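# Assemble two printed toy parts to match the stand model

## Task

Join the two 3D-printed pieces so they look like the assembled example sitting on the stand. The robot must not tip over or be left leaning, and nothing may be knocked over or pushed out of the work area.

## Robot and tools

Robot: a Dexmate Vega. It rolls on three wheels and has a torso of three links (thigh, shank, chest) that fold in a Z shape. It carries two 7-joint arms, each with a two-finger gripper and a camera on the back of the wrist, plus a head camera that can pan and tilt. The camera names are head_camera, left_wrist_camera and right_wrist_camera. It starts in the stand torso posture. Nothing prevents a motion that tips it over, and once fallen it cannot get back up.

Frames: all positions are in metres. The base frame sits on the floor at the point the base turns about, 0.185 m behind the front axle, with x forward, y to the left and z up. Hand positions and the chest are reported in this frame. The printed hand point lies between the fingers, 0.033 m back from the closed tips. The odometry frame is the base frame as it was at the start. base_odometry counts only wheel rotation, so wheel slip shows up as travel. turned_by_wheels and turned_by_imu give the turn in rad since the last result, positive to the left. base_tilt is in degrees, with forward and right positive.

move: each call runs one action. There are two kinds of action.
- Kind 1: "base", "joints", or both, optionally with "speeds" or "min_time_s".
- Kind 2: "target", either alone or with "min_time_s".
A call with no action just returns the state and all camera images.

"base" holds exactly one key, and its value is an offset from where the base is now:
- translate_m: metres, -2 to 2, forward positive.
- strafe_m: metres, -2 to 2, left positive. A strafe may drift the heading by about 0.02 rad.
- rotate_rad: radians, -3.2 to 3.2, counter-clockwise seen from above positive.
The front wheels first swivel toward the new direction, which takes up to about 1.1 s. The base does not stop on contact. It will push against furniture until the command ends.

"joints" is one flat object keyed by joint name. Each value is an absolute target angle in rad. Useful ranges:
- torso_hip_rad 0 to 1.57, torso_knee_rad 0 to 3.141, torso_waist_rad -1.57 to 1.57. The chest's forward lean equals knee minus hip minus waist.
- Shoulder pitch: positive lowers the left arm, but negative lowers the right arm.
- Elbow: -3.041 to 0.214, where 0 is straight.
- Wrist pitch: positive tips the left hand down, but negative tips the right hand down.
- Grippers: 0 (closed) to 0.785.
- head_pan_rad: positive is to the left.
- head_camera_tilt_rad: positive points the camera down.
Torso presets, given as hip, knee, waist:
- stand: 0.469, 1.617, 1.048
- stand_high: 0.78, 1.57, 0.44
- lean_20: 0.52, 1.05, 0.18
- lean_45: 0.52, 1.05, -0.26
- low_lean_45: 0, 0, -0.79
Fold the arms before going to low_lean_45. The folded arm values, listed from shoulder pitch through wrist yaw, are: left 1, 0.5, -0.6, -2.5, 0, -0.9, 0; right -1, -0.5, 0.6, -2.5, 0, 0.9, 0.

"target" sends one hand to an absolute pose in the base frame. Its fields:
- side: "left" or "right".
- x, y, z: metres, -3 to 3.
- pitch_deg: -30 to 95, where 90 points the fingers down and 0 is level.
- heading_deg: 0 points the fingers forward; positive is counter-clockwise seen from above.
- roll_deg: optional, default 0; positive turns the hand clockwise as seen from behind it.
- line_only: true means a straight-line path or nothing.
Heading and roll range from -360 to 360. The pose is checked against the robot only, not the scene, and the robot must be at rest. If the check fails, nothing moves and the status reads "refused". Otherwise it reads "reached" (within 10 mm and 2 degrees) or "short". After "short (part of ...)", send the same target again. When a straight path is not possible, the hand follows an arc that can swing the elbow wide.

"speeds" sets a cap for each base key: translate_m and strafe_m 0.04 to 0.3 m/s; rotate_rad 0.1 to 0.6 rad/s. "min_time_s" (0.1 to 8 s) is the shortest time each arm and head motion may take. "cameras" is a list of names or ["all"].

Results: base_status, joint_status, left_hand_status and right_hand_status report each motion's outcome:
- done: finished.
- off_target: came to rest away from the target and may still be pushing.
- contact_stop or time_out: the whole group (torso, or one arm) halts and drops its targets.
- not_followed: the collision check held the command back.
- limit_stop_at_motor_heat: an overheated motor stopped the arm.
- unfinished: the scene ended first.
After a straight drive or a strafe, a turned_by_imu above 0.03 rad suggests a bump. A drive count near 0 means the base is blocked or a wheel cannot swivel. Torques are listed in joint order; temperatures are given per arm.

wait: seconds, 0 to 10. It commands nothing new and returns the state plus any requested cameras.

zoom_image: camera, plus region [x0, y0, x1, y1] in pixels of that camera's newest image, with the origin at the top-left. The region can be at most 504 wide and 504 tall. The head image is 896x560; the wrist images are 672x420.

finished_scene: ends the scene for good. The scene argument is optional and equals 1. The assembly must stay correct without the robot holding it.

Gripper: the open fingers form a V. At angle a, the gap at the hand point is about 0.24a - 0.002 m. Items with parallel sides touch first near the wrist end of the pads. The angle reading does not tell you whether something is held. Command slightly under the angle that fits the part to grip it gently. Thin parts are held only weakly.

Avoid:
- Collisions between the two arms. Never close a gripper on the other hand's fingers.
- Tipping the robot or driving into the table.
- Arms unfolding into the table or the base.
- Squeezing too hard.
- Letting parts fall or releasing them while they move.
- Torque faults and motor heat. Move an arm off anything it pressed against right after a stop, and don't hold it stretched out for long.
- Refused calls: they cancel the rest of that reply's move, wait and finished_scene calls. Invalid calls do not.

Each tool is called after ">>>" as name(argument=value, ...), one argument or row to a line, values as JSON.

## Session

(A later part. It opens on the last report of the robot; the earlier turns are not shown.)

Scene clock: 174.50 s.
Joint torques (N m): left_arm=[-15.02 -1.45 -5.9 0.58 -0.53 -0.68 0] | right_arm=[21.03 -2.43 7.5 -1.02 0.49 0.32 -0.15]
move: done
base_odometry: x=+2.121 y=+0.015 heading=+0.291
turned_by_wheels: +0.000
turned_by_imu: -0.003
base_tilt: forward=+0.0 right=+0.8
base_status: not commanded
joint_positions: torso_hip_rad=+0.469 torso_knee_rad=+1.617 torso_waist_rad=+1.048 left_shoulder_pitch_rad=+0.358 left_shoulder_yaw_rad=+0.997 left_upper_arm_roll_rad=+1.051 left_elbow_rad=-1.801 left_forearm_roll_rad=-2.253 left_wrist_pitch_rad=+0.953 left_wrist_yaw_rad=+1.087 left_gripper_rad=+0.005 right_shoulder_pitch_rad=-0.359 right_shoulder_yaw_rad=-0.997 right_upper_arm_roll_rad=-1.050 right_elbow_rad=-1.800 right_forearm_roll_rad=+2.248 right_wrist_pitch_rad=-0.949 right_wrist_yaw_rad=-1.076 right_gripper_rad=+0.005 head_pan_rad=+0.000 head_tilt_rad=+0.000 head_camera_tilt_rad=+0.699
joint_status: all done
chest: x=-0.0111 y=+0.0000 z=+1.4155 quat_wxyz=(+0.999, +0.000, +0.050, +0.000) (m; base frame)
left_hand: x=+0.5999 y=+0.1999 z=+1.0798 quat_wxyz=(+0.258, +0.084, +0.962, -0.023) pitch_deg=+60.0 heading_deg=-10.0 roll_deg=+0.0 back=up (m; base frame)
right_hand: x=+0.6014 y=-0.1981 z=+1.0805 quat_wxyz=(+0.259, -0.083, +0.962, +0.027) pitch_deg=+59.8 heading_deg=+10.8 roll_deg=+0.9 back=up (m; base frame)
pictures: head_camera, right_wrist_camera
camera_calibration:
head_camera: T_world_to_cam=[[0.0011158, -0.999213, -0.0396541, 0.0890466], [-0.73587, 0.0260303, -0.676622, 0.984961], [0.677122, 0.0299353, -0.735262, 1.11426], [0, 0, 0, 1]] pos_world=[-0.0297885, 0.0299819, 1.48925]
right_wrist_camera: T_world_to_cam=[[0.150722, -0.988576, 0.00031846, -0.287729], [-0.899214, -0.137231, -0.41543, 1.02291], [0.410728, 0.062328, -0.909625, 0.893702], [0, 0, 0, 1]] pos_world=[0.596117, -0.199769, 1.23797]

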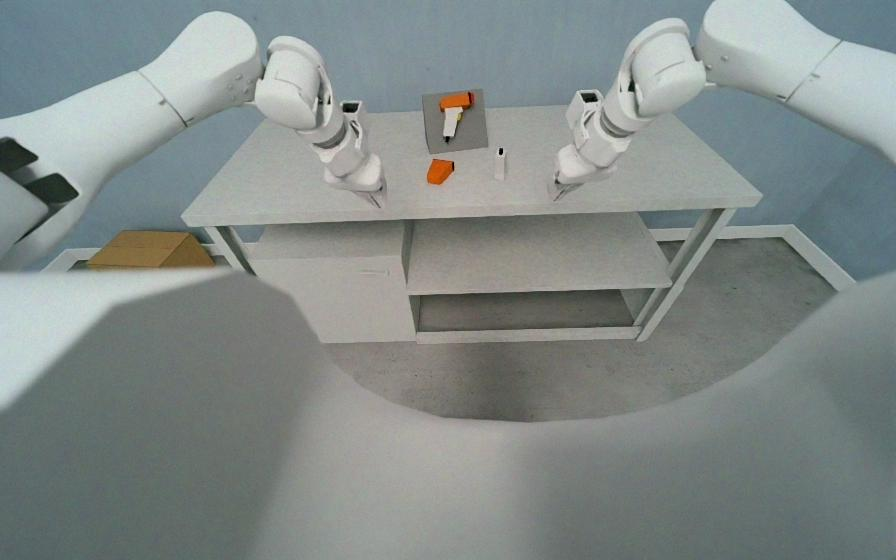

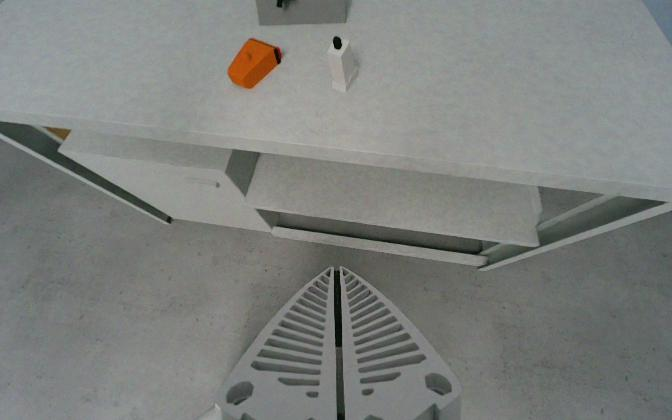

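>>> move(
  base={"translate_m": 0.38},
  speeds={"translate_m": 0.12},
  cameras=["all"],
)

Scene clock: 182.77 s.
Joint torques (N m): left_arm=[-16.56 0.54 -8.99 1.11 -0.38 -0.64 -0.17] | right_arm=[20.56 -4.83 9.86 -3.01 0.96 0.93 0.6]
move: done
base_odometry: x=+2.485 y=+0.125 heading=+0.292
turned_by_wheels: +0.000
turned_by_imu: -0.002
base_tilt: forward=+0.1 right=+0.7
base_status: done
joint_positions: torso_hip_rad=+0.469 torso_knee_rad=+1.617 torso_waist_rad=+1.048 left_shoulder_pitch_rad=+0.358 left_shoulder_yaw_rad=+0.997 left_upper_arm_roll_rad=+1.051 left_elbow_rad=-1.801 left_forearm_roll_rad=-2.253 left_wrist_pitch_rad=+0.953 left_wrist_yaw_rad=+1.087 left_gripper_rad=+0.005 right_shoulder_pitch_rad=-0.358 right_shoulder_yaw_rad=-0.997 right_upper_arm_roll_rad=-1.051 right_elbow_rad=-1.800 right_forearm_roll_rad=+2.253 right_wrist_pitch_rad=-0.953 right_wrist_yaw_rad=-1.080 right_gripper_rad=+0.005 head_pan_rad=+0.000 head_tilt_rad=+0.000 head_camera_tilt_rad=+0.699
joint_status: not commanded
chest: x=-0.0110 y=+0.0000 z=+1.4155 quat_wxyz=(+0.999, +0.000, +0.050, +0.000) (m; base frame)
left_hand: x=+0.6000 y=+0.1999 z=+1.0797 quat_wxyz=(+0.258, +0.084, +0.962, -0.023) pitch_deg=+60.0 heading_deg=-10.1 roll_deg=+0.0 back=up (m; base frame)
right_hand: x=+0.6000 y=-0.1984 z=+1.0797 quat_wxyz=(+0.257, -0.084, +0.962, +0.026) pitch_deg=+60.0 heading_deg=+10.8 roll_deg=+0.8 back=up (m; base frame)
pictures: head_camera, left_wrist_camera, right_wrist_camera
camera_calibration:
head_camera: T_world_to_cam=[[0.00111019, -0.999213, -0.039654, 0.0890461], [-0.735966, 0.0260301, -0.676518, 0.984952], [0.677018, 0.0299351, -0.735358, 1.11427], [0, 0, 0, 1]] pos_world=[-0.0295889, 0.0299819, 1.48926]
left_wrist_camera: T_world_to_cam=[[-0.125547, -0.991686, 0.0282107, 0.238738], [-0.888864, 0.0998094, -0.447168, 1.06374], [0.440635, -0.0812163, -0.894005, 0.855743], [0, 0, 0, 1]] pos_world=[0.598426, 0.200082, 1.23398]
right_wrist_camera: T_world_to_cam=[[0.152378, -0.988321, 0.00179758, -0.29039], [-0.900802, -0.139632, -0.411168, 1.01718], [0.406617, 0.0610336, -0.911558, 0.897935], [0, 0, 0, 1]] pos_world=[0.595408, -0.199773, 1.23727]

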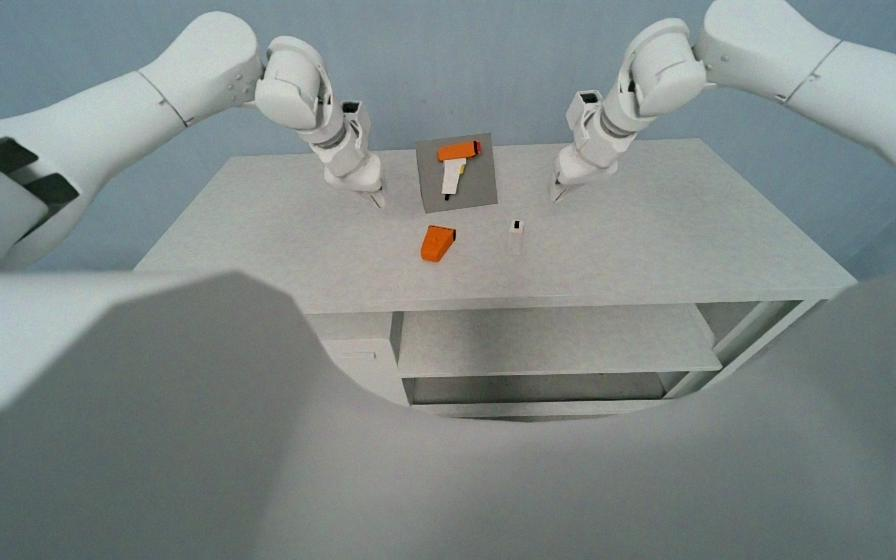

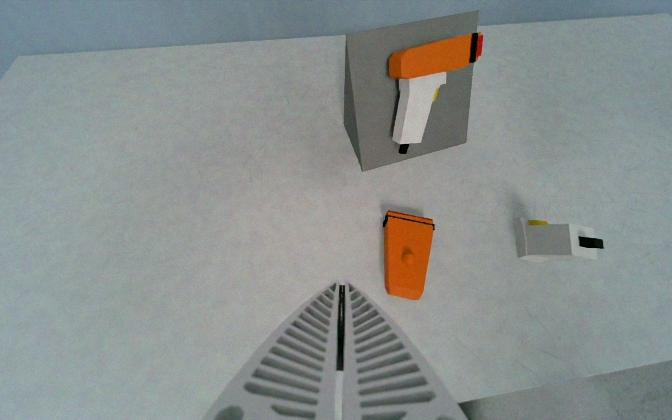

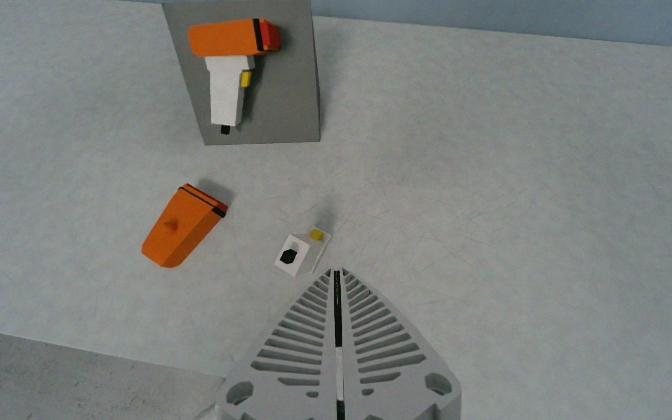

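>>> zoom_image(
  camera="left_wrist_camera",
  region=[370, 10, 500, 160],
)

>>> zoom_image(
  camera="left_wrist_camera",
  region=[370, 190, 620, 310],
)

>>> zoom_image(
  camera="right_wrist_camera",
  region=[130, 170, 350, 290],
)

>>> zoom_image(
  camera="right_wrist_camera",
  region=[160, 0, 320, 150],
)

Scaled by 3.360 from the camera's 672x420 image, which has a finer 960x600 frame.

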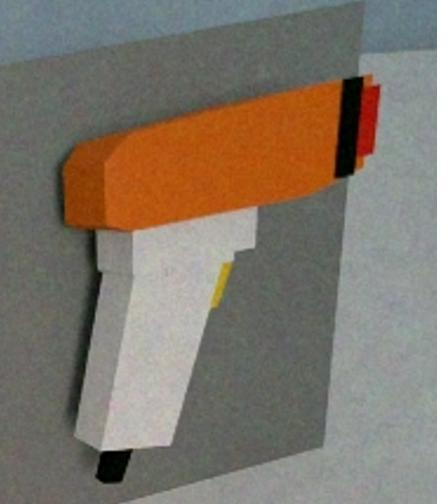

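Scaled by 2.016 from the camera's 672x420 image, which has a finer 960x600 frame.

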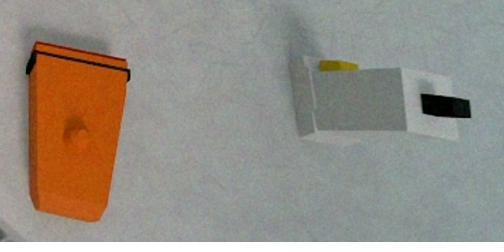

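Scaled by 2.291 from the camera's 672x420 image, which has a finer 960x600 frame.

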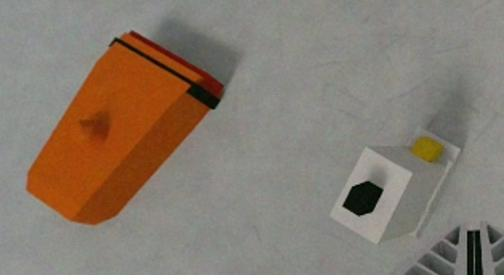

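Scaled by 3.150 from the camera's 672x420 image, which has a finer 960x600 frame.

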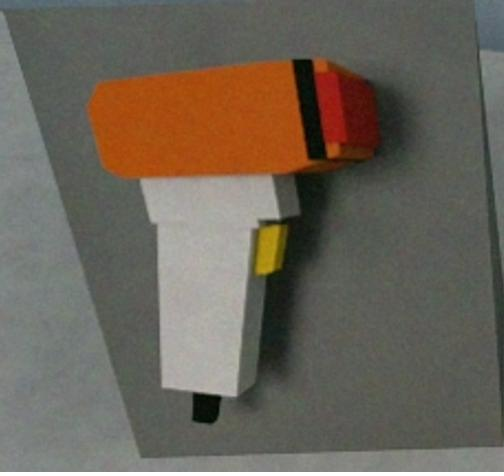

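>>> move(
  target={"side": "left", "x": 0.565, "y": 0.11, "z": 1.06, "pitch_deg": 88, "heading_deg": -20},
  cameras=["left_wrist_camera", "right_wrist_camera"],
)

>>> zoom_image(
  camera="left_wrist_camera",
  region=[240, 100, 492, 310],
)

Scene clock: 264.83 s.
Joint torques (N m): left_arm=[-20.3 -2.39 0.82 7.75 -0.57 0.27 -0.24] | right_arm=[19.92 -5.43 8.77 -0.94 1.7 0.86 -0.02]
move: done
base_odometry: x=+2.485 y=+0.125 heading=+0.292
turned_by_wheels: +0.000
turned_by_imu: -0.002
base_tilt: forward=+0.1 right=+0.8
base_status: not commanded
joint_positions: torso_hip_rad=+0.469 torso_knee_rad=+1.617 torso_waist_rad=+1.048 left_shoulder_pitch_rad=-0.249 left_shoulder_yaw_rad=+0.257 left_upper_arm_roll_rad=+1.934 left_elbow_rad=-0.787 left_forearm_roll_rad=-2.610 left_wrist_pitch_rad=+1.364 left_wrist_yaw_rad=+0.699 left_gripper_rad=+0.005 right_shoulder_pitch_rad=-0.358 right_shoulder_yaw_rad=-0.997 right_upper_arm_roll_rad=-1.051 right_elbow_rad=-1.800 right_forearm_roll_rad=+2.253 right_wrist_pitch_rad=-0.953 right_wrist_yaw_rad=-1.080 right_gripper_rad=+0.005 head_pan_rad=+0.000 head_tilt_rad=+0.000 head_camera_tilt_rad=+0.699
joint_status: not commanded
chest: x=-0.0110 y=+0.0000 z=+1.4155 quat_wxyz=(+0.999, +0.000, +0.050, +0.000) (m; base frame)
left_hand: x=+0.5648 y=+0.1100 z=+1.0593 quat_wxyz=(+0.017, +0.174, +0.985, -0.003) pitch_deg=+88.0 heading_deg=-20.0 roll_deg=+0.0 (m; base frame)
left_hand_status: reached (straight line, planned for 3.9 s): 1 mm and 0.1 deg off.
right_hand: x=+0.6000 y=-0.1984 z=+1.0797 quat_wxyz=(+0.257, -0.084, +0.962, +0.026) pitch_deg=+60.0 heading_deg=+10.8 roll_deg=+0.8 back=up (m; base frame)
pictures: left_wrist_camera, right_wrist_camera
camera_calibration:
left_wrist_camera: T_world_to_cam=[[-0.288797, -0.957387, 0.00255797, 0.261336], [-0.957113, 0.288777, 0.0232781, 0.551659], [-0.0230249, 0.0042744, -0.999726, 1.21029], [0, 0, 0, 1]] pos_world=[0.63134, 0.0857202, 1.19645]
right_wrist_camera: T_world_to_cam=[[0.152378, -0.988321, 0.00179758, -0.29039], [-0.900802, -0.139632, -0.411168, 1.01718], [0.406617, 0.0610336, -0.911558, 0.897935], [0, 0, 0, 1]] pos_world=[0.595408, -0.199773, 1.23727]

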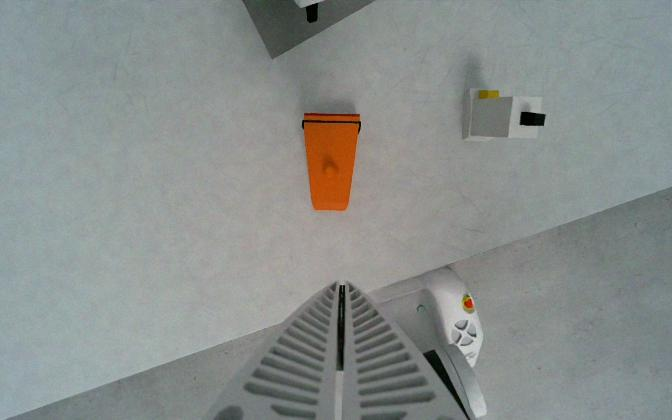

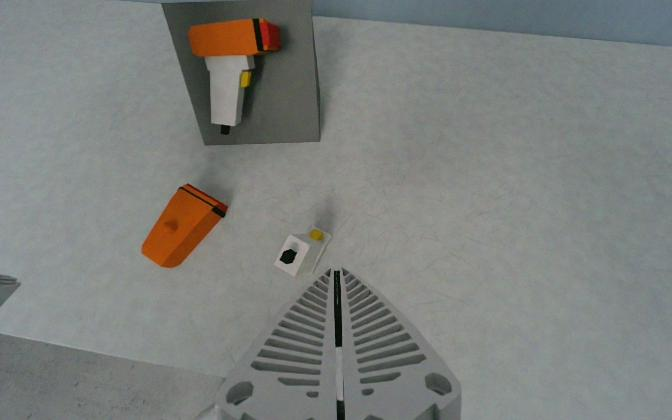

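Scaled by 2.000 from the camera's 672x420 image, which has a finer 960x600 frame.

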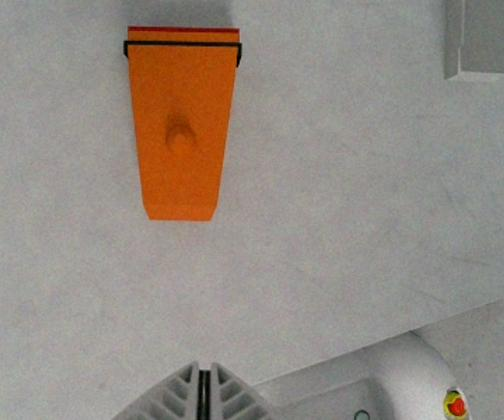

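>>> zoom_image(
  camera="left_wrist_camera",
  region=[440, 70, 560, 160],
)

>>> zoom_image(
  camera="left_wrist_camera",
  region=[280, 100, 380, 220],
)

Scaled by 4.200 from the camera's 672x420 image, which has a finer 960x600 frame.

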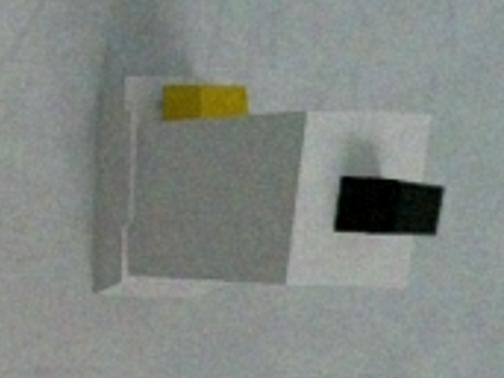

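Scaled by 4.200 from the camera's 672x420 image, which has a finer 960x600 frame.

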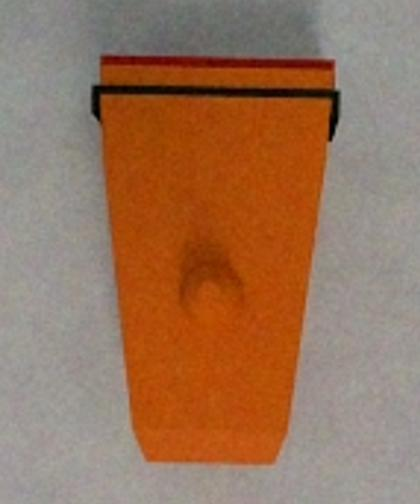

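>>> move(
  target={"side": "left", "x": 0.58, "y": 0.26, "z": 1.08, "pitch_deg": 60, "heading_deg": -20},
  cameras=[],
)

>>> move(
  target={"side": "right", "x": 0.585, "y": -0.105, "z": 1.08, "pitch_deg": 88, "heading_deg": -20},
  cameras=["left_wrist_camera", "right_wrist_camera"],
)

>>> zoom_image(
  camera="right_wrist_camera",
  region=[250, 110, 400, 260],
)

>>> zoom_image(
  camera="left_wrist_camera",
  region=[372, 110, 672, 310],
)

Scene clock: 305.50 s.
Joint torques (N m): left_arm=[-7.11 -0.96 -14.4 0.39 0.33 -1.18 -0.12] | right_arm=[20.12 -4.2 6.17 -1.14 0.47 -0.12 0.36]
move: done
base_odometry: x=+2.485 y=+0.125 heading=+0.292
turned_by_wheels: +0.000
turned_by_imu: -0.002
base_tilt: forward=+0.1 right=+0.8
base_status: not commanded
joint_positions: torso_hip_rad=+0.469 torso_knee_rad=+1.617 torso_waist_rad=+1.048 left_shoulder_pitch_rad=-0.244 left_shoulder_yaw_rad=+1.244 left_upper_arm_roll_rad=+1.797 left_elbow_rad=-1.872 left_forearm_roll_rad=-1.973 left_wrist_pitch_rad=+0.897 left_wrist_yaw_rad=+0.445 left_gripper_rad=+0.005 right_shoulder_pitch_rad=-0.358 right_shoulder_yaw_rad=-0.997 right_upper_arm_roll_rad=-1.051 right_elbow_rad=-1.800 right_forearm_roll_rad=+2.253 right_wrist_pitch_rad=-0.953 right_wrist_yaw_rad=-1.080 right_gripper_rad=+0.005 head_pan_rad=+0.000 head_tilt_rad=+0.000 head_camera_tilt_rad=+0.699
joint_status: not commanded
chest: x=-0.0110 y=+0.0000 z=+1.4155 quat_wxyz=(+0.999, +0.000, +0.050, +0.000) (m; base frame)
left_hand: x=+0.5799 y=+0.2593 z=+1.0796 quat_wxyz=(+0.253, +0.168, +0.952, -0.045) pitch_deg=+60.2 heading_deg=-20.0 roll_deg=+0.0 back=up (m; base frame)
left_hand_status: reached (straight line, planned for 4.0 s): 1 mm and 0.2 deg off.
right_hand: x=+0.6000 y=-0.1984 z=+1.0797 quat_wxyz=(+0.257, -0.084, +0.962, +0.026) pitch_deg=+60.0 heading_deg=+10.8 roll_deg=+0.8 back=up (m; base frame)
pictures: none
No camera images: "cameras" was empty.

Scene clock: 314.50 s.
Joint torques (N m): left_arm=[-8.17 3.56 -15.97 1.77 0.31 -0.31 -0.28] | right_arm=[26.57 2.73 3.97 4.15 -0.17 1.23 0.7]
move: done
base_odometry: x=+2.485 y=+0.125 heading=+0.292
turned_by_wheels: +0.000
turned_by_imu: -0.002
base_tilt: forward=+0.1 right=+0.8
base_status: not commanded
joint_positions: torso_hip_rad=+0.469 torso_knee_rad=+1.617 torso_waist_rad=+1.048 left_shoulder_pitch_rad=-0.243 left_shoulder_yaw_rad=+1.249 left_upper_arm_roll_rad=+1.797 left_elbow_rad=-1.876 left_forearm_roll_rad=-1.968 left_wrist_pitch_rad=+0.895 left_wrist_yaw_rad=+0.442 left_gripper_rad=+0.005 right_shoulder_pitch_rad=+0.363 right_shoulder_yaw_rad=-0.297 right_upper_arm_roll_rad=-2.168 right_elbow_rad=-0.975 right_forearm_roll_rad=+0.271 right_wrist_pitch_rad=+0.648 right_wrist_yaw_rad=+1.207 right_gripper_rad=+0.005 head_pan_rad=+0.000 head_tilt_rad=+0.000 head_camera_tilt_rad=+0.699
joint_status: not commanded
chest: x=-0.0109 y=+0.0000 z=+1.4155 quat_wxyz=(+0.999, +0.000, +0.050, +0.000) (m; base frame)
left_hand: x=+0.5799 y=+0.2601 z=+1.0799 quat_wxyz=(+0.255, +0.168, +0.951, -0.045) pitch_deg=+60.0 heading_deg=-20.0 roll_deg=+0.0 back=up (m; base frame)
right_hand: x=+0.5845 y=-0.1015 z=+1.0794 quat_wxyz=(+0.002, -0.984, +0.176, -0.015) pitch_deg=+88.2 heading_deg=-20.2 roll_deg=+0.0 (m; base frame)
right_hand_status: reached (checked arc [no straight line was possible; over the whole arc the hand travels 0.88 m to end 0.09 m from its start, up to 0.32 m off the straight line; right_wrist_yaw_rad turns most, 2.29 rad; on the way or at its end the hand turns up to 151 deg from its attitude at the start], planned for 7.5 s): 4 mm and 0.7 deg off.
pictures: left_wrist_camera, right_wrist_camera
camera_calibration:
left_wrist_camera: T_world_to_cam=[[-0.295697, -0.95488, 0.0277169, 0.385557], [-0.857974, 0.252707, -0.447236, 0.982295], [0.420052, -0.156027, -0.893986, 0.90107], [0, 0, 0, 1]] pos_world=[0.578295, 0.260519, 1.23418]
right_wrist_camera: T_world_to_cam=[[0.359738, 0.932588, 0.0294604, -0.148274], [0.923943, -0.360449, 0.128086, -0.654409], [0.13007, -0.0188576, -0.991325, 1.13762], [0, 0, 0, 1]] pos_world=[0.510005, -0.0761498, 1.21594]

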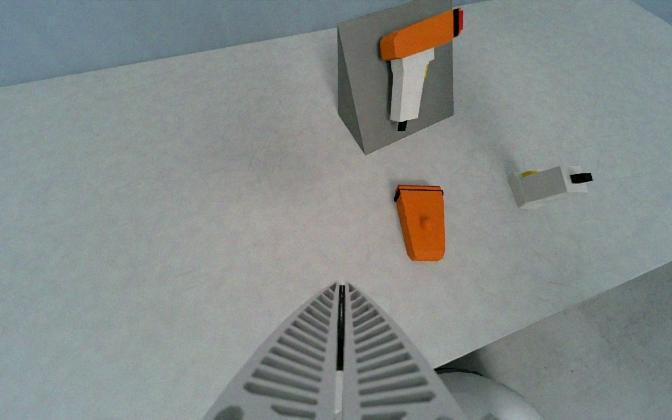

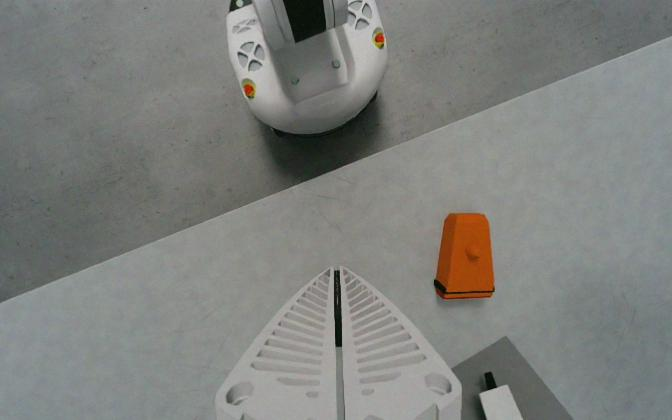

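Scaled by 3.360 from the camera's 672x420 image, which has a finer 960x600 frame.

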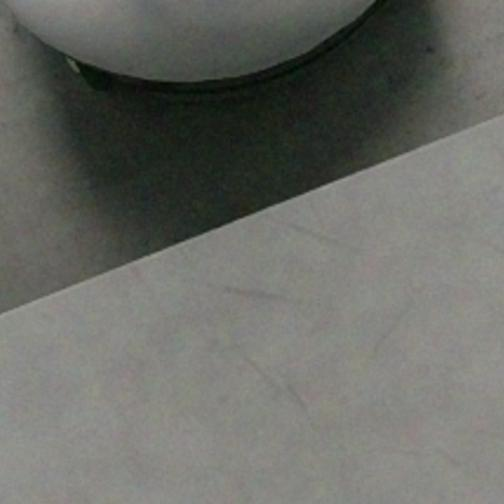

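Scaled by 1.680 from the camera's 672x420 image, which has a finer 960x600 frame.

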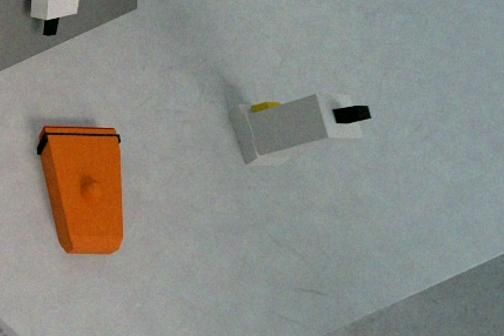

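>>> zoom_image(
  camera="right_wrist_camera",
  region=[410, 190, 530, 310],
)

Scaled by 4.200 from the camera's 672x420 image, which has a finer 960x600 frame.

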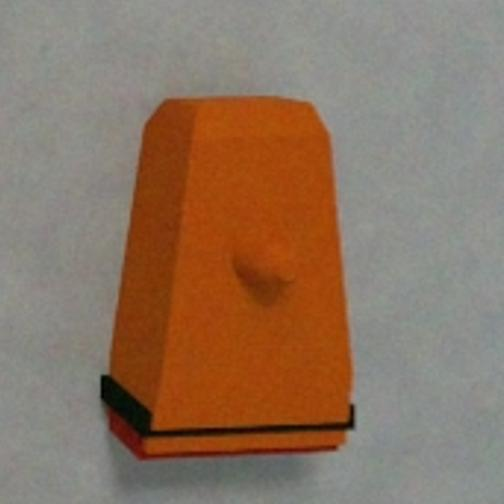

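>>> move(
  joints={"right_shoulder_pitch_rad": -0.358, "right_shoulder_yaw_rad": -0.997, "right_upper_arm_roll_rad": -1.051, "right_elbow_rad": -1.80, "right_forearm_roll_rad": 2.253, "right_wrist_pitch_rad": -0.953, "right_wrist_yaw_rad": -1.08},
  cameras=[],
)

>>> move(
  target={"side": "right", "x": 0.60, "y": -0.13, "z": 1.08, "pitch_deg": 65, "heading_deg": -20, "roll_deg": 0, "line_only": true},
  cameras=["right_wrist_camera"],
)

Scene clock: 369.63 s.
Joint torques (N m): left_arm=[-5.75 1.38 -16.72 0.55 0.38 -0.49 -0.53] | right_arm=[10.65 -7.65 13.02 -2.09 0 -0.53 -0.33]
move: done
base_odometry: x=+2.485 y=+0.125 heading=+0.292
turned_by_wheels: +0.000
turned_by_imu: -0.003
base_tilt: forward=+0.1 right=+0.8
base_status: not commanded
joint_positions: torso_hip_rad=+0.469 torso_knee_rad=+1.617 torso_waist_rad=+1.048 left_shoulder_pitch_rad=-0.243 left_shoulder_yaw_rad=+1.249 left_upper_arm_roll_rad=+1.797 left_elbow_rad=-1.876 left_forearm_roll_rad=-1.968 left_wrist_pitch_rad=+0.895 left_wrist_yaw_rad=+0.442 left_gripper_rad=+0.005 right_shoulder_pitch_rad=-0.356 right_shoulder_yaw_rad=-0.995 right_upper_arm_roll_rad=-1.054 right_elbow_rad=-1.798 right_forearm_roll_rad=+2.248 right_wrist_pitch_rad=-0.949 right_wrist_yaw_rad=-1.075 right_gripper_rad=+0.005 head_pan_rad=+0.000 head_tilt_rad=+0.000 head_camera_tilt_rad=+0.699
joint_status: all done
chest: x=-0.0109 y=+0.0000 z=+1.4155 quat_wxyz=(+0.999, +0.000, +0.050, +0.000) (m; base frame)
left_hand: x=+0.5799 y=+0.2601 z=+1.0799 quat_wxyz=(+0.255, +0.168, +0.951, -0.045) pitch_deg=+60.0 heading_deg=-20.0 roll_deg=+0.0 back=up (m; base frame)
right_hand: x=+0.6016 y=-0.1975 z=+1.0800 quat_wxyz=(+0.259, -0.084, +0.962, +0.027) pitch_deg=+59.8 heading_deg=+10.9 roll_deg=+0.9 back=up (m; base frame)
pictures: none
No camera images: "cameras" was empty.

Scene clock: 375.40 s.
Joint torques (N m): left_arm=[-6.39 -0.61 -13.64 -0.97 0.71 -0.88 -0.43] | right_arm=[19.53 2.15 5.1 3.95 -0.93 0.94 0.12]
move: done
base_odometry: x=+2.485 y=+0.125 heading=+0.292
turned_by_wheels: +0.000
turned_by_imu: -0.001
base_tilt: forward=+0.1 right=+0.8
base_status: not commanded
joint_positions: torso_hip_rad=+0.469 torso_knee_rad=+1.617 torso_waist_rad=+1.048 left_shoulder_pitch_rad=-0.243 left_shoulder_yaw_rad=+1.249 left_upper_arm_roll_rad=+1.797 left_elbow_rad=-1.876 left_forearm_roll_rad=-1.968 left_wrist_pitch_rad=+0.895 left_wrist_yaw_rad=+0.442 left_gripper_rad=+0.005 right_shoulder_pitch_rad=+0.485 right_shoulder_yaw_rad=-0.535 right_upper_arm_roll_rad=-2.191 right_elbow_rad=-1.737 right_forearm_roll_rad=+2.955 right_wrist_pitch_rad=+0.025 right_wrist_yaw_rad=-1.087 right_gripper_rad=+0.005 head_pan_rad=+0.000 head_tilt_rad=+0.000 head_camera_tilt_rad=+0.699
joint_status: not commanded
chest: x=-0.0109 y=+0.0000 z=+1.4155 quat_wxyz=(+0.999, +0.000, +0.050, +0.000) (m; base frame)
left_hand: x=+0.5799 y=+0.2601 z=+1.0799 quat_wxyz=(+0.255, +0.168, +0.951, -0.045) pitch_deg=+60.0 heading_deg=-20.0 roll_deg=+0.0 back=up (m; base frame)
right_hand: x=+0.5997 y=-0.1297 z=+1.0796 quat_wxyz=(+0.213, +0.167, +0.962, -0.036) pitch_deg=+65.1 heading_deg=-19.6 roll_deg=+0.2 back=up (m; base frame)
right_hand_status: reached (straight line, planned for 4.3 s): 1 mm and 0.3 deg off.
pictures: right_wrist_camera
camera_calibration:
right_wrist_camera: T_world_to_cam=[[-0.358596, -0.933445, 0.00939423, 0.0830019], [-0.882365, 0.335654, -0.329801, 0.989162], [0.304698, -0.126554, -0.944004, 0.965456], [0, 0, 0, 1]] pos_world=[0.608394, -0.132356, 1.23684]

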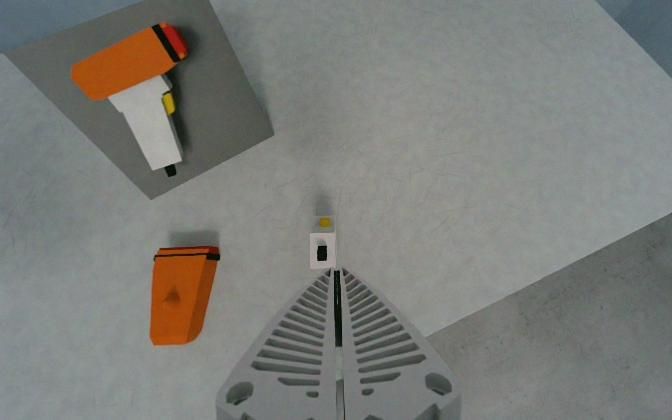

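>>> zoom_image(
  camera="right_wrist_camera",
  region=[280, 200, 380, 300],
)

>>> zoom_image(
  camera="right_wrist_camera",
  region=[130, 230, 240, 360],
)

>>> zoom_image(
  camera="right_wrist_camera",
  region=[40, 0, 290, 220],
)

Scaled by 5.040 from the camera's 672x420 image, which has a finer 960x600 frame.

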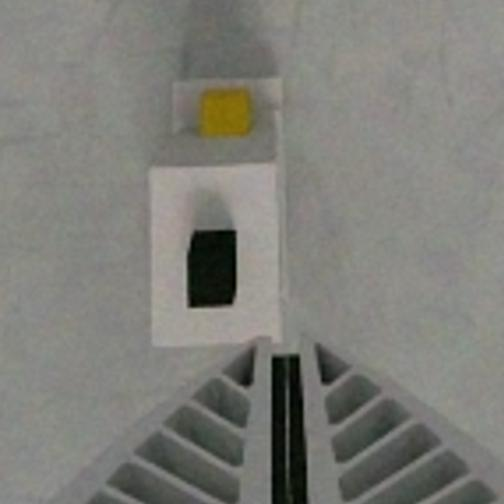

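Scaled by 3.877 from the camera's 672x420 image, which has a finer 960x600 frame.

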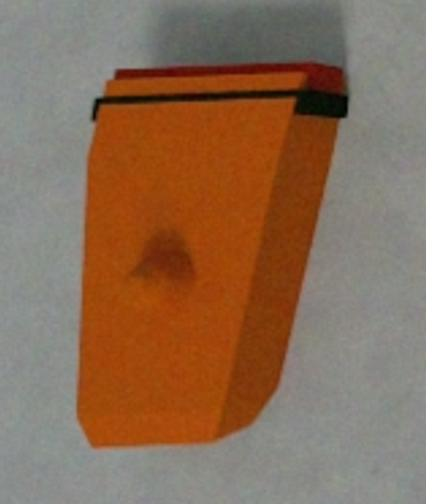

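Scaled by 2.016 from the camera's 672x420 image, which has a finer 960x600 frame.

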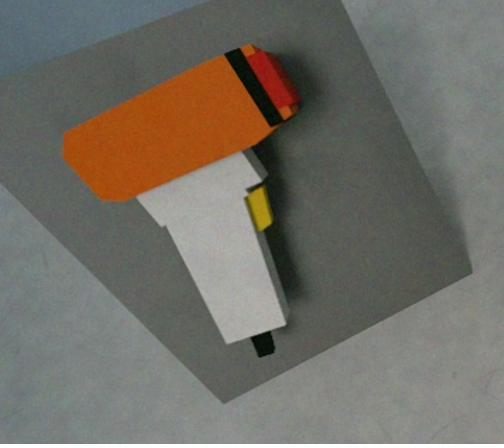

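>>> move(
  target={"side": "right", "x": 0.648, "y": -0.127, "z": 1.04, "pitch_deg": 65, "heading_deg": -18, "roll_deg": 0, "line_only": true},
  cameras=[],
)

>>> move(
  joints={"right_gripper_rad": 0.3},
  cameras=["right_wrist_camera", "left_wrist_camera", "head_camera"],
)

Scene clock: 413.53 s.
Joint torques (N m): left_arm=[-7.34 -2.9 -15.01 0.51 -1.07 -0.48 -0.14] | right_arm=[9.96 0.81 13.29 4.03 0.6 -0.46 0]
move: done
base_odometry: x=+2.485 y=+0.125 heading=+0.292
turned_by_wheels: +0.000
turned_by_imu: -0.001
base_tilt: forward=+0.0 right=+0.8
base_status: not commanded
joint_positions: torso_hip_rad=+0.469 torso_knee_rad=+1.617 torso_waist_rad=+1.048 left_shoulder_pitch_rad=-0.243 left_shoulder_yaw_rad=+1.249 left_upper_arm_roll_rad=+1.797 left_elbow_rad=-1.876 left_forearm_roll_rad=-1.968 left_wrist_pitch_rad=+0.895 left_wrist_yaw_rad=+0.442 left_gripper_rad=+0.005 right_shoulder_pitch_rad=+0.365 right_shoulder_yaw_rad=-0.420 right_upper_arm_roll_rad=-2.191 right_elbow_rad=-1.442 right_forearm_roll_rad=+2.915 right_wrist_pitch_rad=-0.123 right_wrist_yaw_rad=-0.992 right_gripper_rad=+0.005 head_pan_rad=+0.000 head_tilt_rad=+0.000 head_camera_tilt_rad=+0.699
joint_status: not commanded
chest: x=-0.0109 y=+0.0000 z=+1.4155 quat_wxyz=(+0.999, +0.000, +0.050, +0.000) (m; base frame)
left_hand: x=+0.5799 y=+0.2601 z=+1.0799 quat_wxyz=(+0.255, +0.168, +0.951, -0.045) pitch_deg=+60.0 heading_deg=-20.0 roll_deg=+0.0 back=up (m; base frame)
right_hand: x=+0.6472 y=-0.1272 z=+1.0406 quat_wxyz=(+0.214, +0.153, +0.964, -0.034) pitch_deg=+65.0 heading_deg=-18.1 roll_deg=+0.0 back=up (m; base frame)
right_hand_status: reached (straight line, planned for 1.3 s): 1 mm and 0.0 deg off.
pictures: none
No camera images: "cameras" was empty.

Scene clock: 414.37 s.
Joint torques (N m): left_arm=[-6.22 1.72 -14.74 0.62 0.27 -0.07 -0.61] | right_arm=[11.87 3.38 13.46 4.22 0.01 0.52 0.47]
move: done
base_odometry: x=+2.485 y=+0.125 heading=+0.292
turned_by_wheels: +0.000
turned_by_imu: +0.000
base_tilt: forward=+0.0 right=+0.7
base_status: not commanded
joint_positions: torso_hip_rad=+0.469 torso_knee_rad=+1.617 torso_waist_rad=+1.048 left_shoulder_pitch_rad=-0.243 left_shoulder_yaw_rad=+1.249 left_upper_arm_roll_rad=+1.797 left_elbow_rad=-1.876 left_forearm_roll_rad=-1.968 left_wrist_pitch_rad=+0.895 left_wrist_yaw_rad=+0.442 left_gripper_rad=+0.005 right_shoulder_pitch_rad=+0.363 right_shoulder_yaw_rad=-0.418 right_upper_arm_roll_rad=-2.191 right_elbow_rad=-1.438 right_forearm_roll_rad=+2.914 right_wrist_pitch_rad=-0.125 right_wrist_yaw_rad=-0.991 right_gripper_rad=+0.300 head_pan_rad=+0.000 head_tilt_rad=+0.000 head_camera_tilt_rad=+0.699
joint_status: all done
chest: x=-0.0109 y=+0.0000 z=+1.4155 quat_wxyz=(+0.999, +0.000, +0.050, +0.000) (m; base frame)
left_hand: x=+0.5799 y=+0.2601 z=+1.0799 quat_wxyz=(+0.255, +0.168, +0.951, -0.045) pitch_deg=+60.0 heading_deg=-20.0 roll_deg=+0.0 back=up (m; base frame)
right_hand: x=+0.6478 y=-0.1272 z=+1.0401 quat_wxyz=(+0.214, +0.153, +0.964, -0.034) pitch_deg=+65.0 heading_deg=-18.1 roll_deg=+0.0 back=up (m; base frame)
pictures: head_camera, left_wrist_camera, right_wrist_camera
camera_calibration:
head_camera: T_world_to_cam=[[0.00111019, -0.999213, -0.039654, 0.0890461], [-0.735966, 0.0260301, -0.676518, 0.984952], [0.677018, 0.0299351, -0.735358, 1.11427], [0, 0, 0, 1]] pos_world=[-0.0295889, 0.0299819, 1.48926]
left_wrist_camera: T_world_to_cam=[[-0.295697, -0.95488, 0.0277169, 0.385557], [-0.857974, 0.252707, -0.447236, 0.982295], [0.420052, -0.156027, -0.893986, 0.90107], [0, 0, 0, 1]] pos_world=[0.578295, 0.260519, 1.23418]
right_wrist_camera: T_world_to_cam=[[-0.330469, -0.943755, 0.0108126, 0.0819298], [-0.891853, 0.308505, -0.330791, 1.02147], [0.30885, -0.11896, -0.943642, 0.911716], [0, 0, 0, 1]] pos_world=[0.656494, -0.12935, 1.19734]

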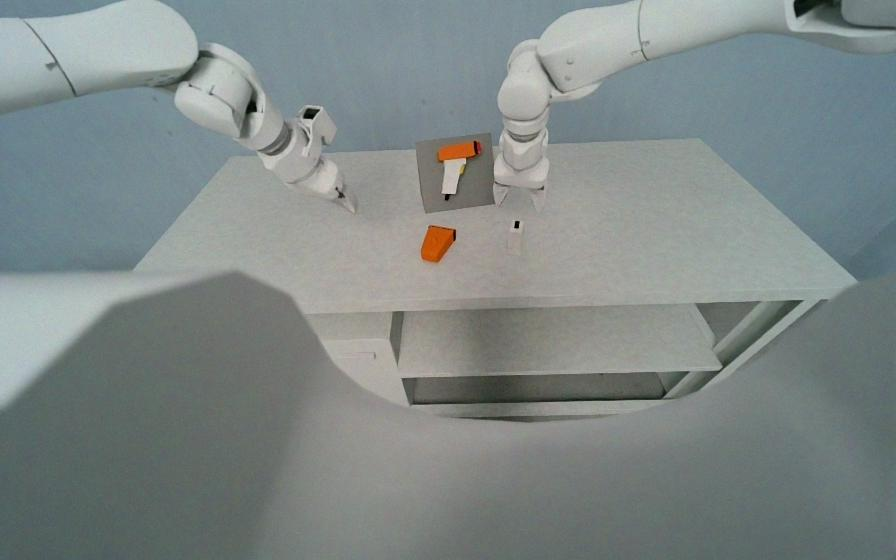

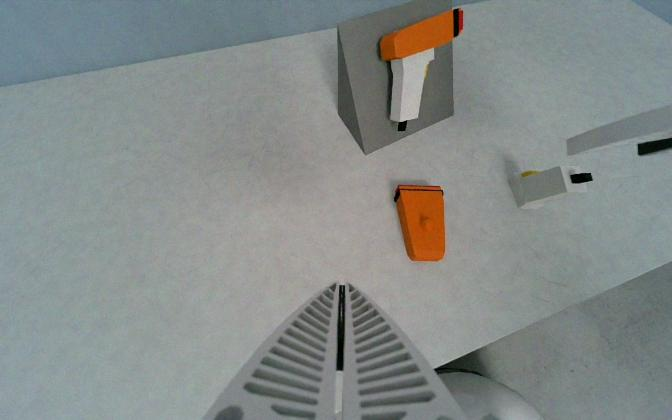

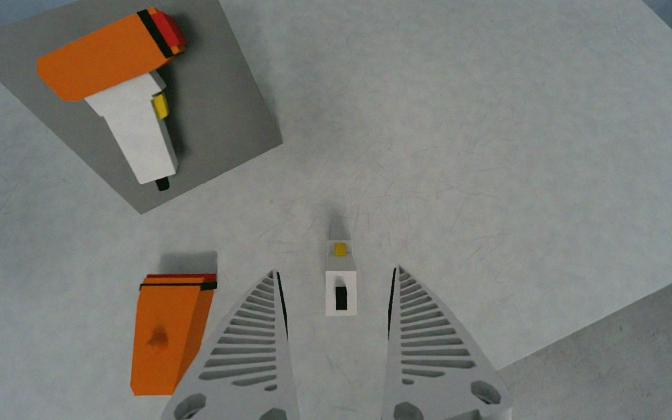

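>>> zoom_image(
  camera="right_wrist_camera",
  region=[260, 220, 410, 350],
)

>>> zoom_image(
  camera="left_wrist_camera",
  region=[502, 110, 672, 230],
)

Scaled by 3.360 from the camera's 672x420 image, which has a finer 960x600 frame.

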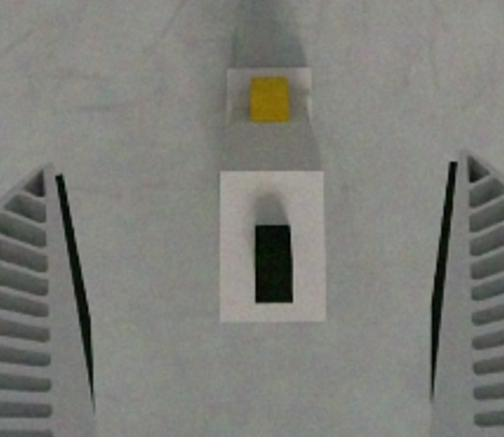

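Scaled by 2.965 from the camera's 672x420 image, which has a finer 960x600 frame.

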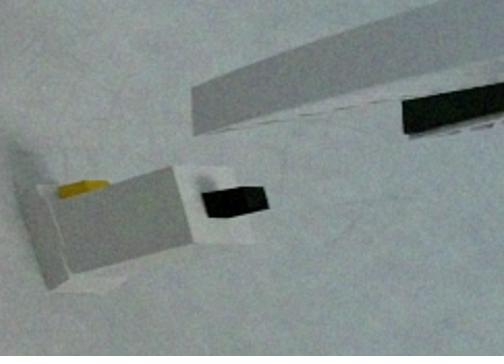

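>>> move(
  target={"side": "right", "x": 0.652, "y": -0.130, "z": 0.965, "pitch_deg": 65, "heading_deg": -18, "roll_deg": 0, "line_only": true},
  cameras=["right_wrist_camera", "left_wrist_camera", "head_camera"],
  min_time_s=3,
)

>>> zoom_image(
  camera="left_wrist_camera",
  region=[472, 80, 672, 230],
)

Scene clock: 436.43 s.
Joint torques (N m): left_arm=[-6.51 -1.74 -14.01 1.6 -0.75 -0.85 -0.62] | right_arm=[11.85 5.56 6.86 4.11 -1.04 0.25 0.38]
move: done
base_odometry: x=+2.485 y=+0.125 heading=+0.292
turned_by_wheels: +0.000
turned_by_imu: -0.001
base_tilt: forward=+0.1 right=+0.8
base_status: not commanded
joint_positions: torso_hip_rad=+0.469 torso_knee_rad=+1.617 torso_waist_rad=+1.048 left_shoulder_pitch_rad=-0.243 left_shoulder_yaw_rad=+1.249 left_upper_arm_roll_rad=+1.797 left_elbow_rad=-1.876 left_forearm_roll_rad=-1.968 left_wrist_pitch_rad=+0.895 left_wrist_yaw_rad=+0.442 left_gripper_rad=+0.005 right_shoulder_pitch_rad=+0.227 right_shoulder_yaw_rad=-0.360 right_upper_arm_roll_rad=-2.226 right_elbow_rad=-1.327 right_forearm_roll_rad=+2.856 right_wrist_pitch_rad=-0.090 right_wrist_yaw_rad=-0.899 right_gripper_rad=+0.300 head_pan_rad=+0.000 head_tilt_rad=+0.000 head_camera_tilt_rad=+0.699
joint_status: not commanded
chest: x=-0.0109 y=+0.0000 z=+1.4155 quat_wxyz=(+0.999, +0.000, +0.050, +0.000) (m; base frame)
left_hand: x=+0.5799 y=+0.2601 z=+1.0799 quat_wxyz=(+0.255, +0.168, +0.951, -0.045) pitch_deg=+60.0 heading_deg=-20.0 roll_deg=+0.0 back=up (m; base frame)
right_hand: x=+0.6519 y=-0.1298 z=+0.9677 quat_wxyz=(+0.214, +0.153, +0.964, -0.034) pitch_deg=+65.0 heading_deg=-18.0 roll_deg=+0.0 back=up (m; base frame)
right_hand_status: reached (straight line, planned for 3.0 s): 3 mm and 0.0 deg off.
pictures: head_camera, left_wrist_camera, right_wrist_camera
camera_calibration:
head_camera: T_world_to_cam=[[0.00111019, -0.999213, -0.039654, 0.0890461], [-0.735966, 0.0260301, -0.676518, 0.984952], [0.677018, 0.0299351, -0.735358, 1.11427], [0, 0, 0, 1]] pos_world=[-0.0295889, 0.0299819, 1.48926]
left_wrist_camera: T_world_to_cam=[[-0.295697, -0.95488, 0.0277169, 0.385557], [-0.857974, 0.252707, -0.447236, 0.982295], [0.420052, -0.156027, -0.893986, 0.90107], [0, 0, 0, 1]] pos_world=[0.578295, 0.260519, 1.23418]
right_wrist_camera: T_world_to_cam=[[-0.330323, -0.943811, 0.010366, 0.0819176], [-0.891911, 0.308527, -0.330614, 1.00189], [0.308839, -0.118455, -0.943709, 0.842052], [0, 0, 0, 1]] pos_world=[0.660594, -0.132049, 1.12504]

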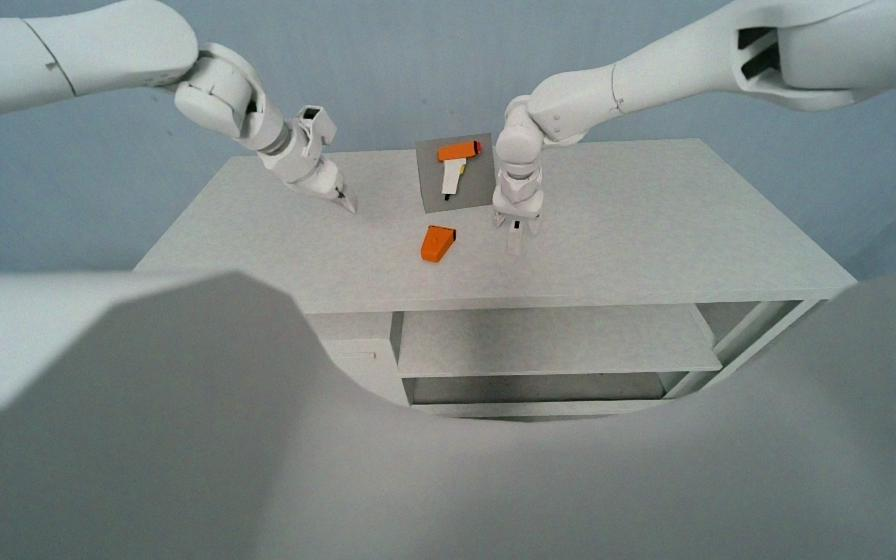

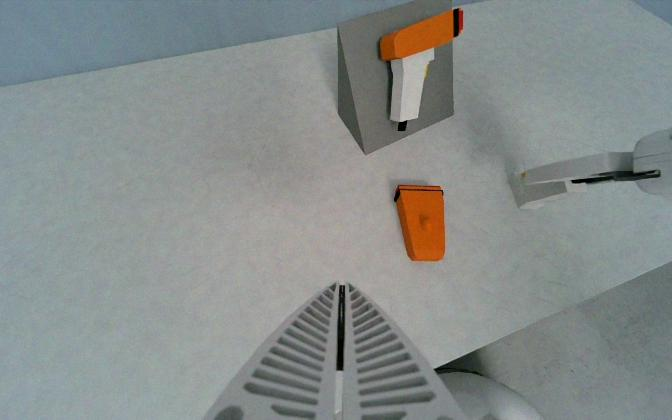

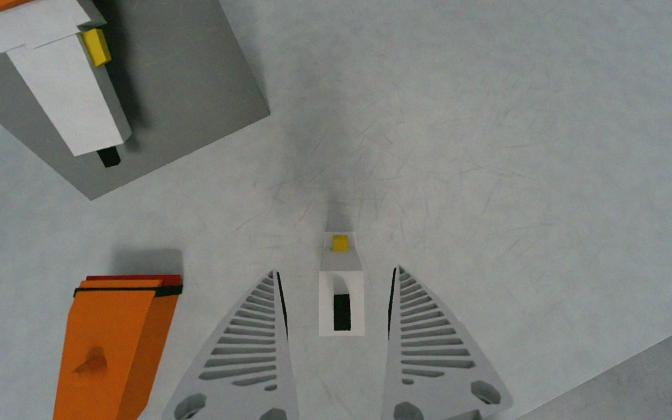

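Scaled by 2.520 from the camera's 672x420 image, which has a finer 960x600 frame.

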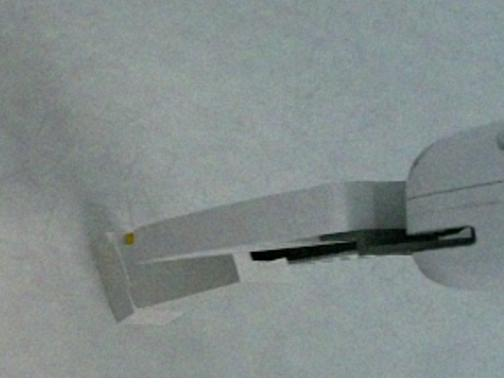

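>>> move(
  target={"side": "right", "x": 0.651, "y": -0.133, "z": 0.945, "pitch_deg": 65, "heading_deg": -18, "roll_deg": 0, "line_only": true},
  cameras=["right_wrist_camera", "left_wrist_camera"],
  min_time_s=2,
)

>>> zoom_image(
  camera="left_wrist_camera",
  region=[472, 80, 672, 230],
)

>>> zoom_image(
  camera="right_wrist_camera",
  region=[240, 200, 440, 400],
)

Scene clock: 468.23 s.
Joint torques (N m): left_arm=[-6.9 -0.47 -14.72 1.12 0.76 -1.14 -0.05] | right_arm=[12.26 1.22 2.96 3.2 0.1 0.93 0.19]
move: done
base_odometry: x=+2.485 y=+0.125 heading=+0.292
turned_by_wheels: +0.000
turned_by_imu: -0.001
base_tilt: forward=+0.1 right=+0.7
base_status: not commanded
joint_positions: torso_hip_rad=+0.469 torso_knee_rad=+1.617 torso_waist_rad=+1.048 left_shoulder_pitch_rad=-0.243 left_shoulder_yaw_rad=+1.249 left_upper_arm_roll_rad=+1.797 left_elbow_rad=-1.876 left_forearm_roll_rad=-1.968 left_wrist_pitch_rad=+0.895 left_wrist_yaw_rad=+0.442 left_gripper_rad=+0.005 right_shoulder_pitch_rad=+0.188 right_shoulder_yaw_rad=-0.348 right_upper_arm_roll_rad=-2.237 right_elbow_rad=-1.298 right_forearm_roll_rad=+2.839 right_wrist_pitch_rad=-0.079 right_wrist_yaw_rad=-0.872 right_gripper_rad=+0.300 head_pan_rad=+0.000 head_tilt_rad=+0.000 head_camera_tilt_rad=+0.699
joint_status: not commanded
chest: x=-0.0110 y=+0.0000 z=+1.4155 quat_wxyz=(+0.999, +0.000, +0.050, +0.000) (m; base frame)
left_hand: x=+0.5799 y=+0.2601 z=+1.0799 quat_wxyz=(+0.255, +0.168, +0.951, -0.045) pitch_deg=+60.0 heading_deg=-20.0 roll_deg=+0.0 back=up (m; base frame)
right_hand: x=+0.6511 y=-0.1327 z=+0.9464 quat_wxyz=(+0.214, +0.153, +0.964, -0.034) pitch_deg=+65.0 heading_deg=-18.0 roll_deg=+0.0 back=up (m; base frame)
right_hand_status: reached (straight line, planned for 2.0 s): 1 mm and 0.0 deg off.
pictures: left_wrist_camera, right_wrist_camera
camera_calibration:
left_wrist_camera: T_world_to_cam=[[-0.295697, -0.95488, 0.0277169, 0.385557], [-0.857974, 0.252707, -0.447236, 0.982295], [0.420052, -0.156027, -0.893986, 0.90107], [0, 0, 0, 1]] pos_world=[0.578295, 0.260519, 1.23418]
right_wrist_camera: T_world_to_cam=[[-0.330241, -0.94384, 0.0103962, 0.0790125], [-0.891942, 0.30844, -0.330612, 0.994943], [0.308838, -0.118454, -0.943709, 0.821886], [0, 0, 0, 1]] pos_world=[0.659694, -0.134949, 1.10374]

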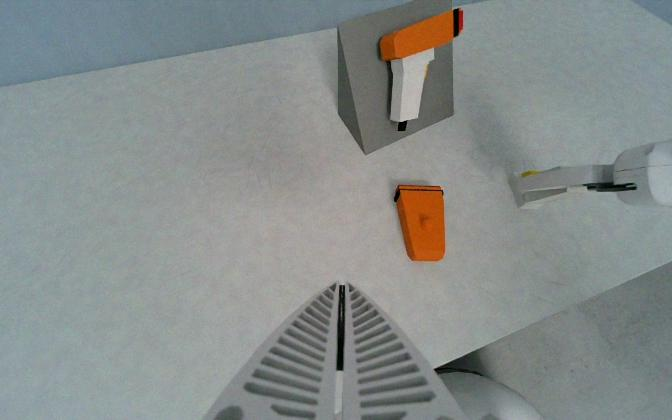

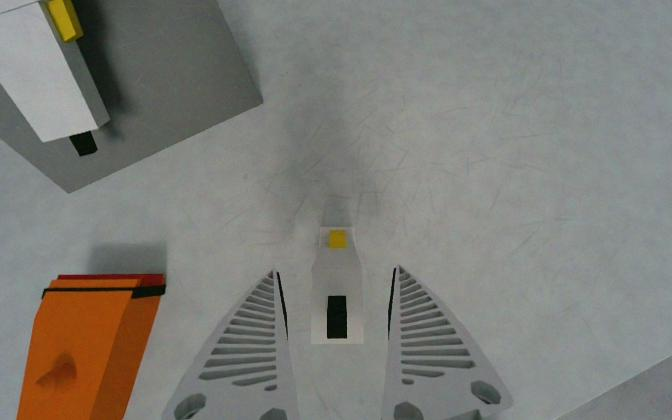

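Scaled by 2.520 from the camera's 672x420 image, which has a finer 960x600 frame.

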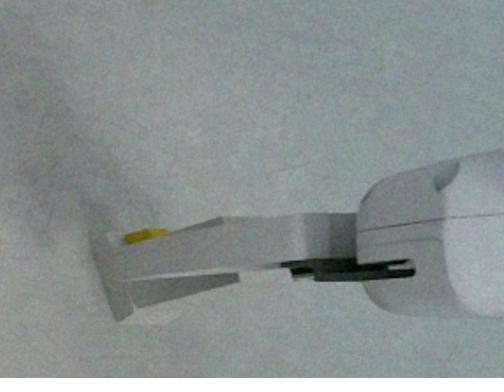

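Scaled by 2.520 from the camera's 672x420 image, which has a finer 960x600 frame.

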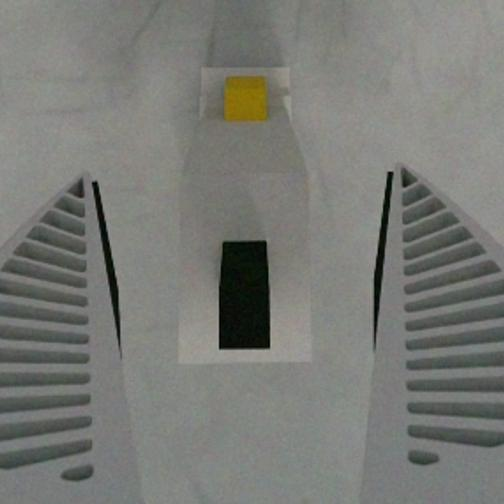

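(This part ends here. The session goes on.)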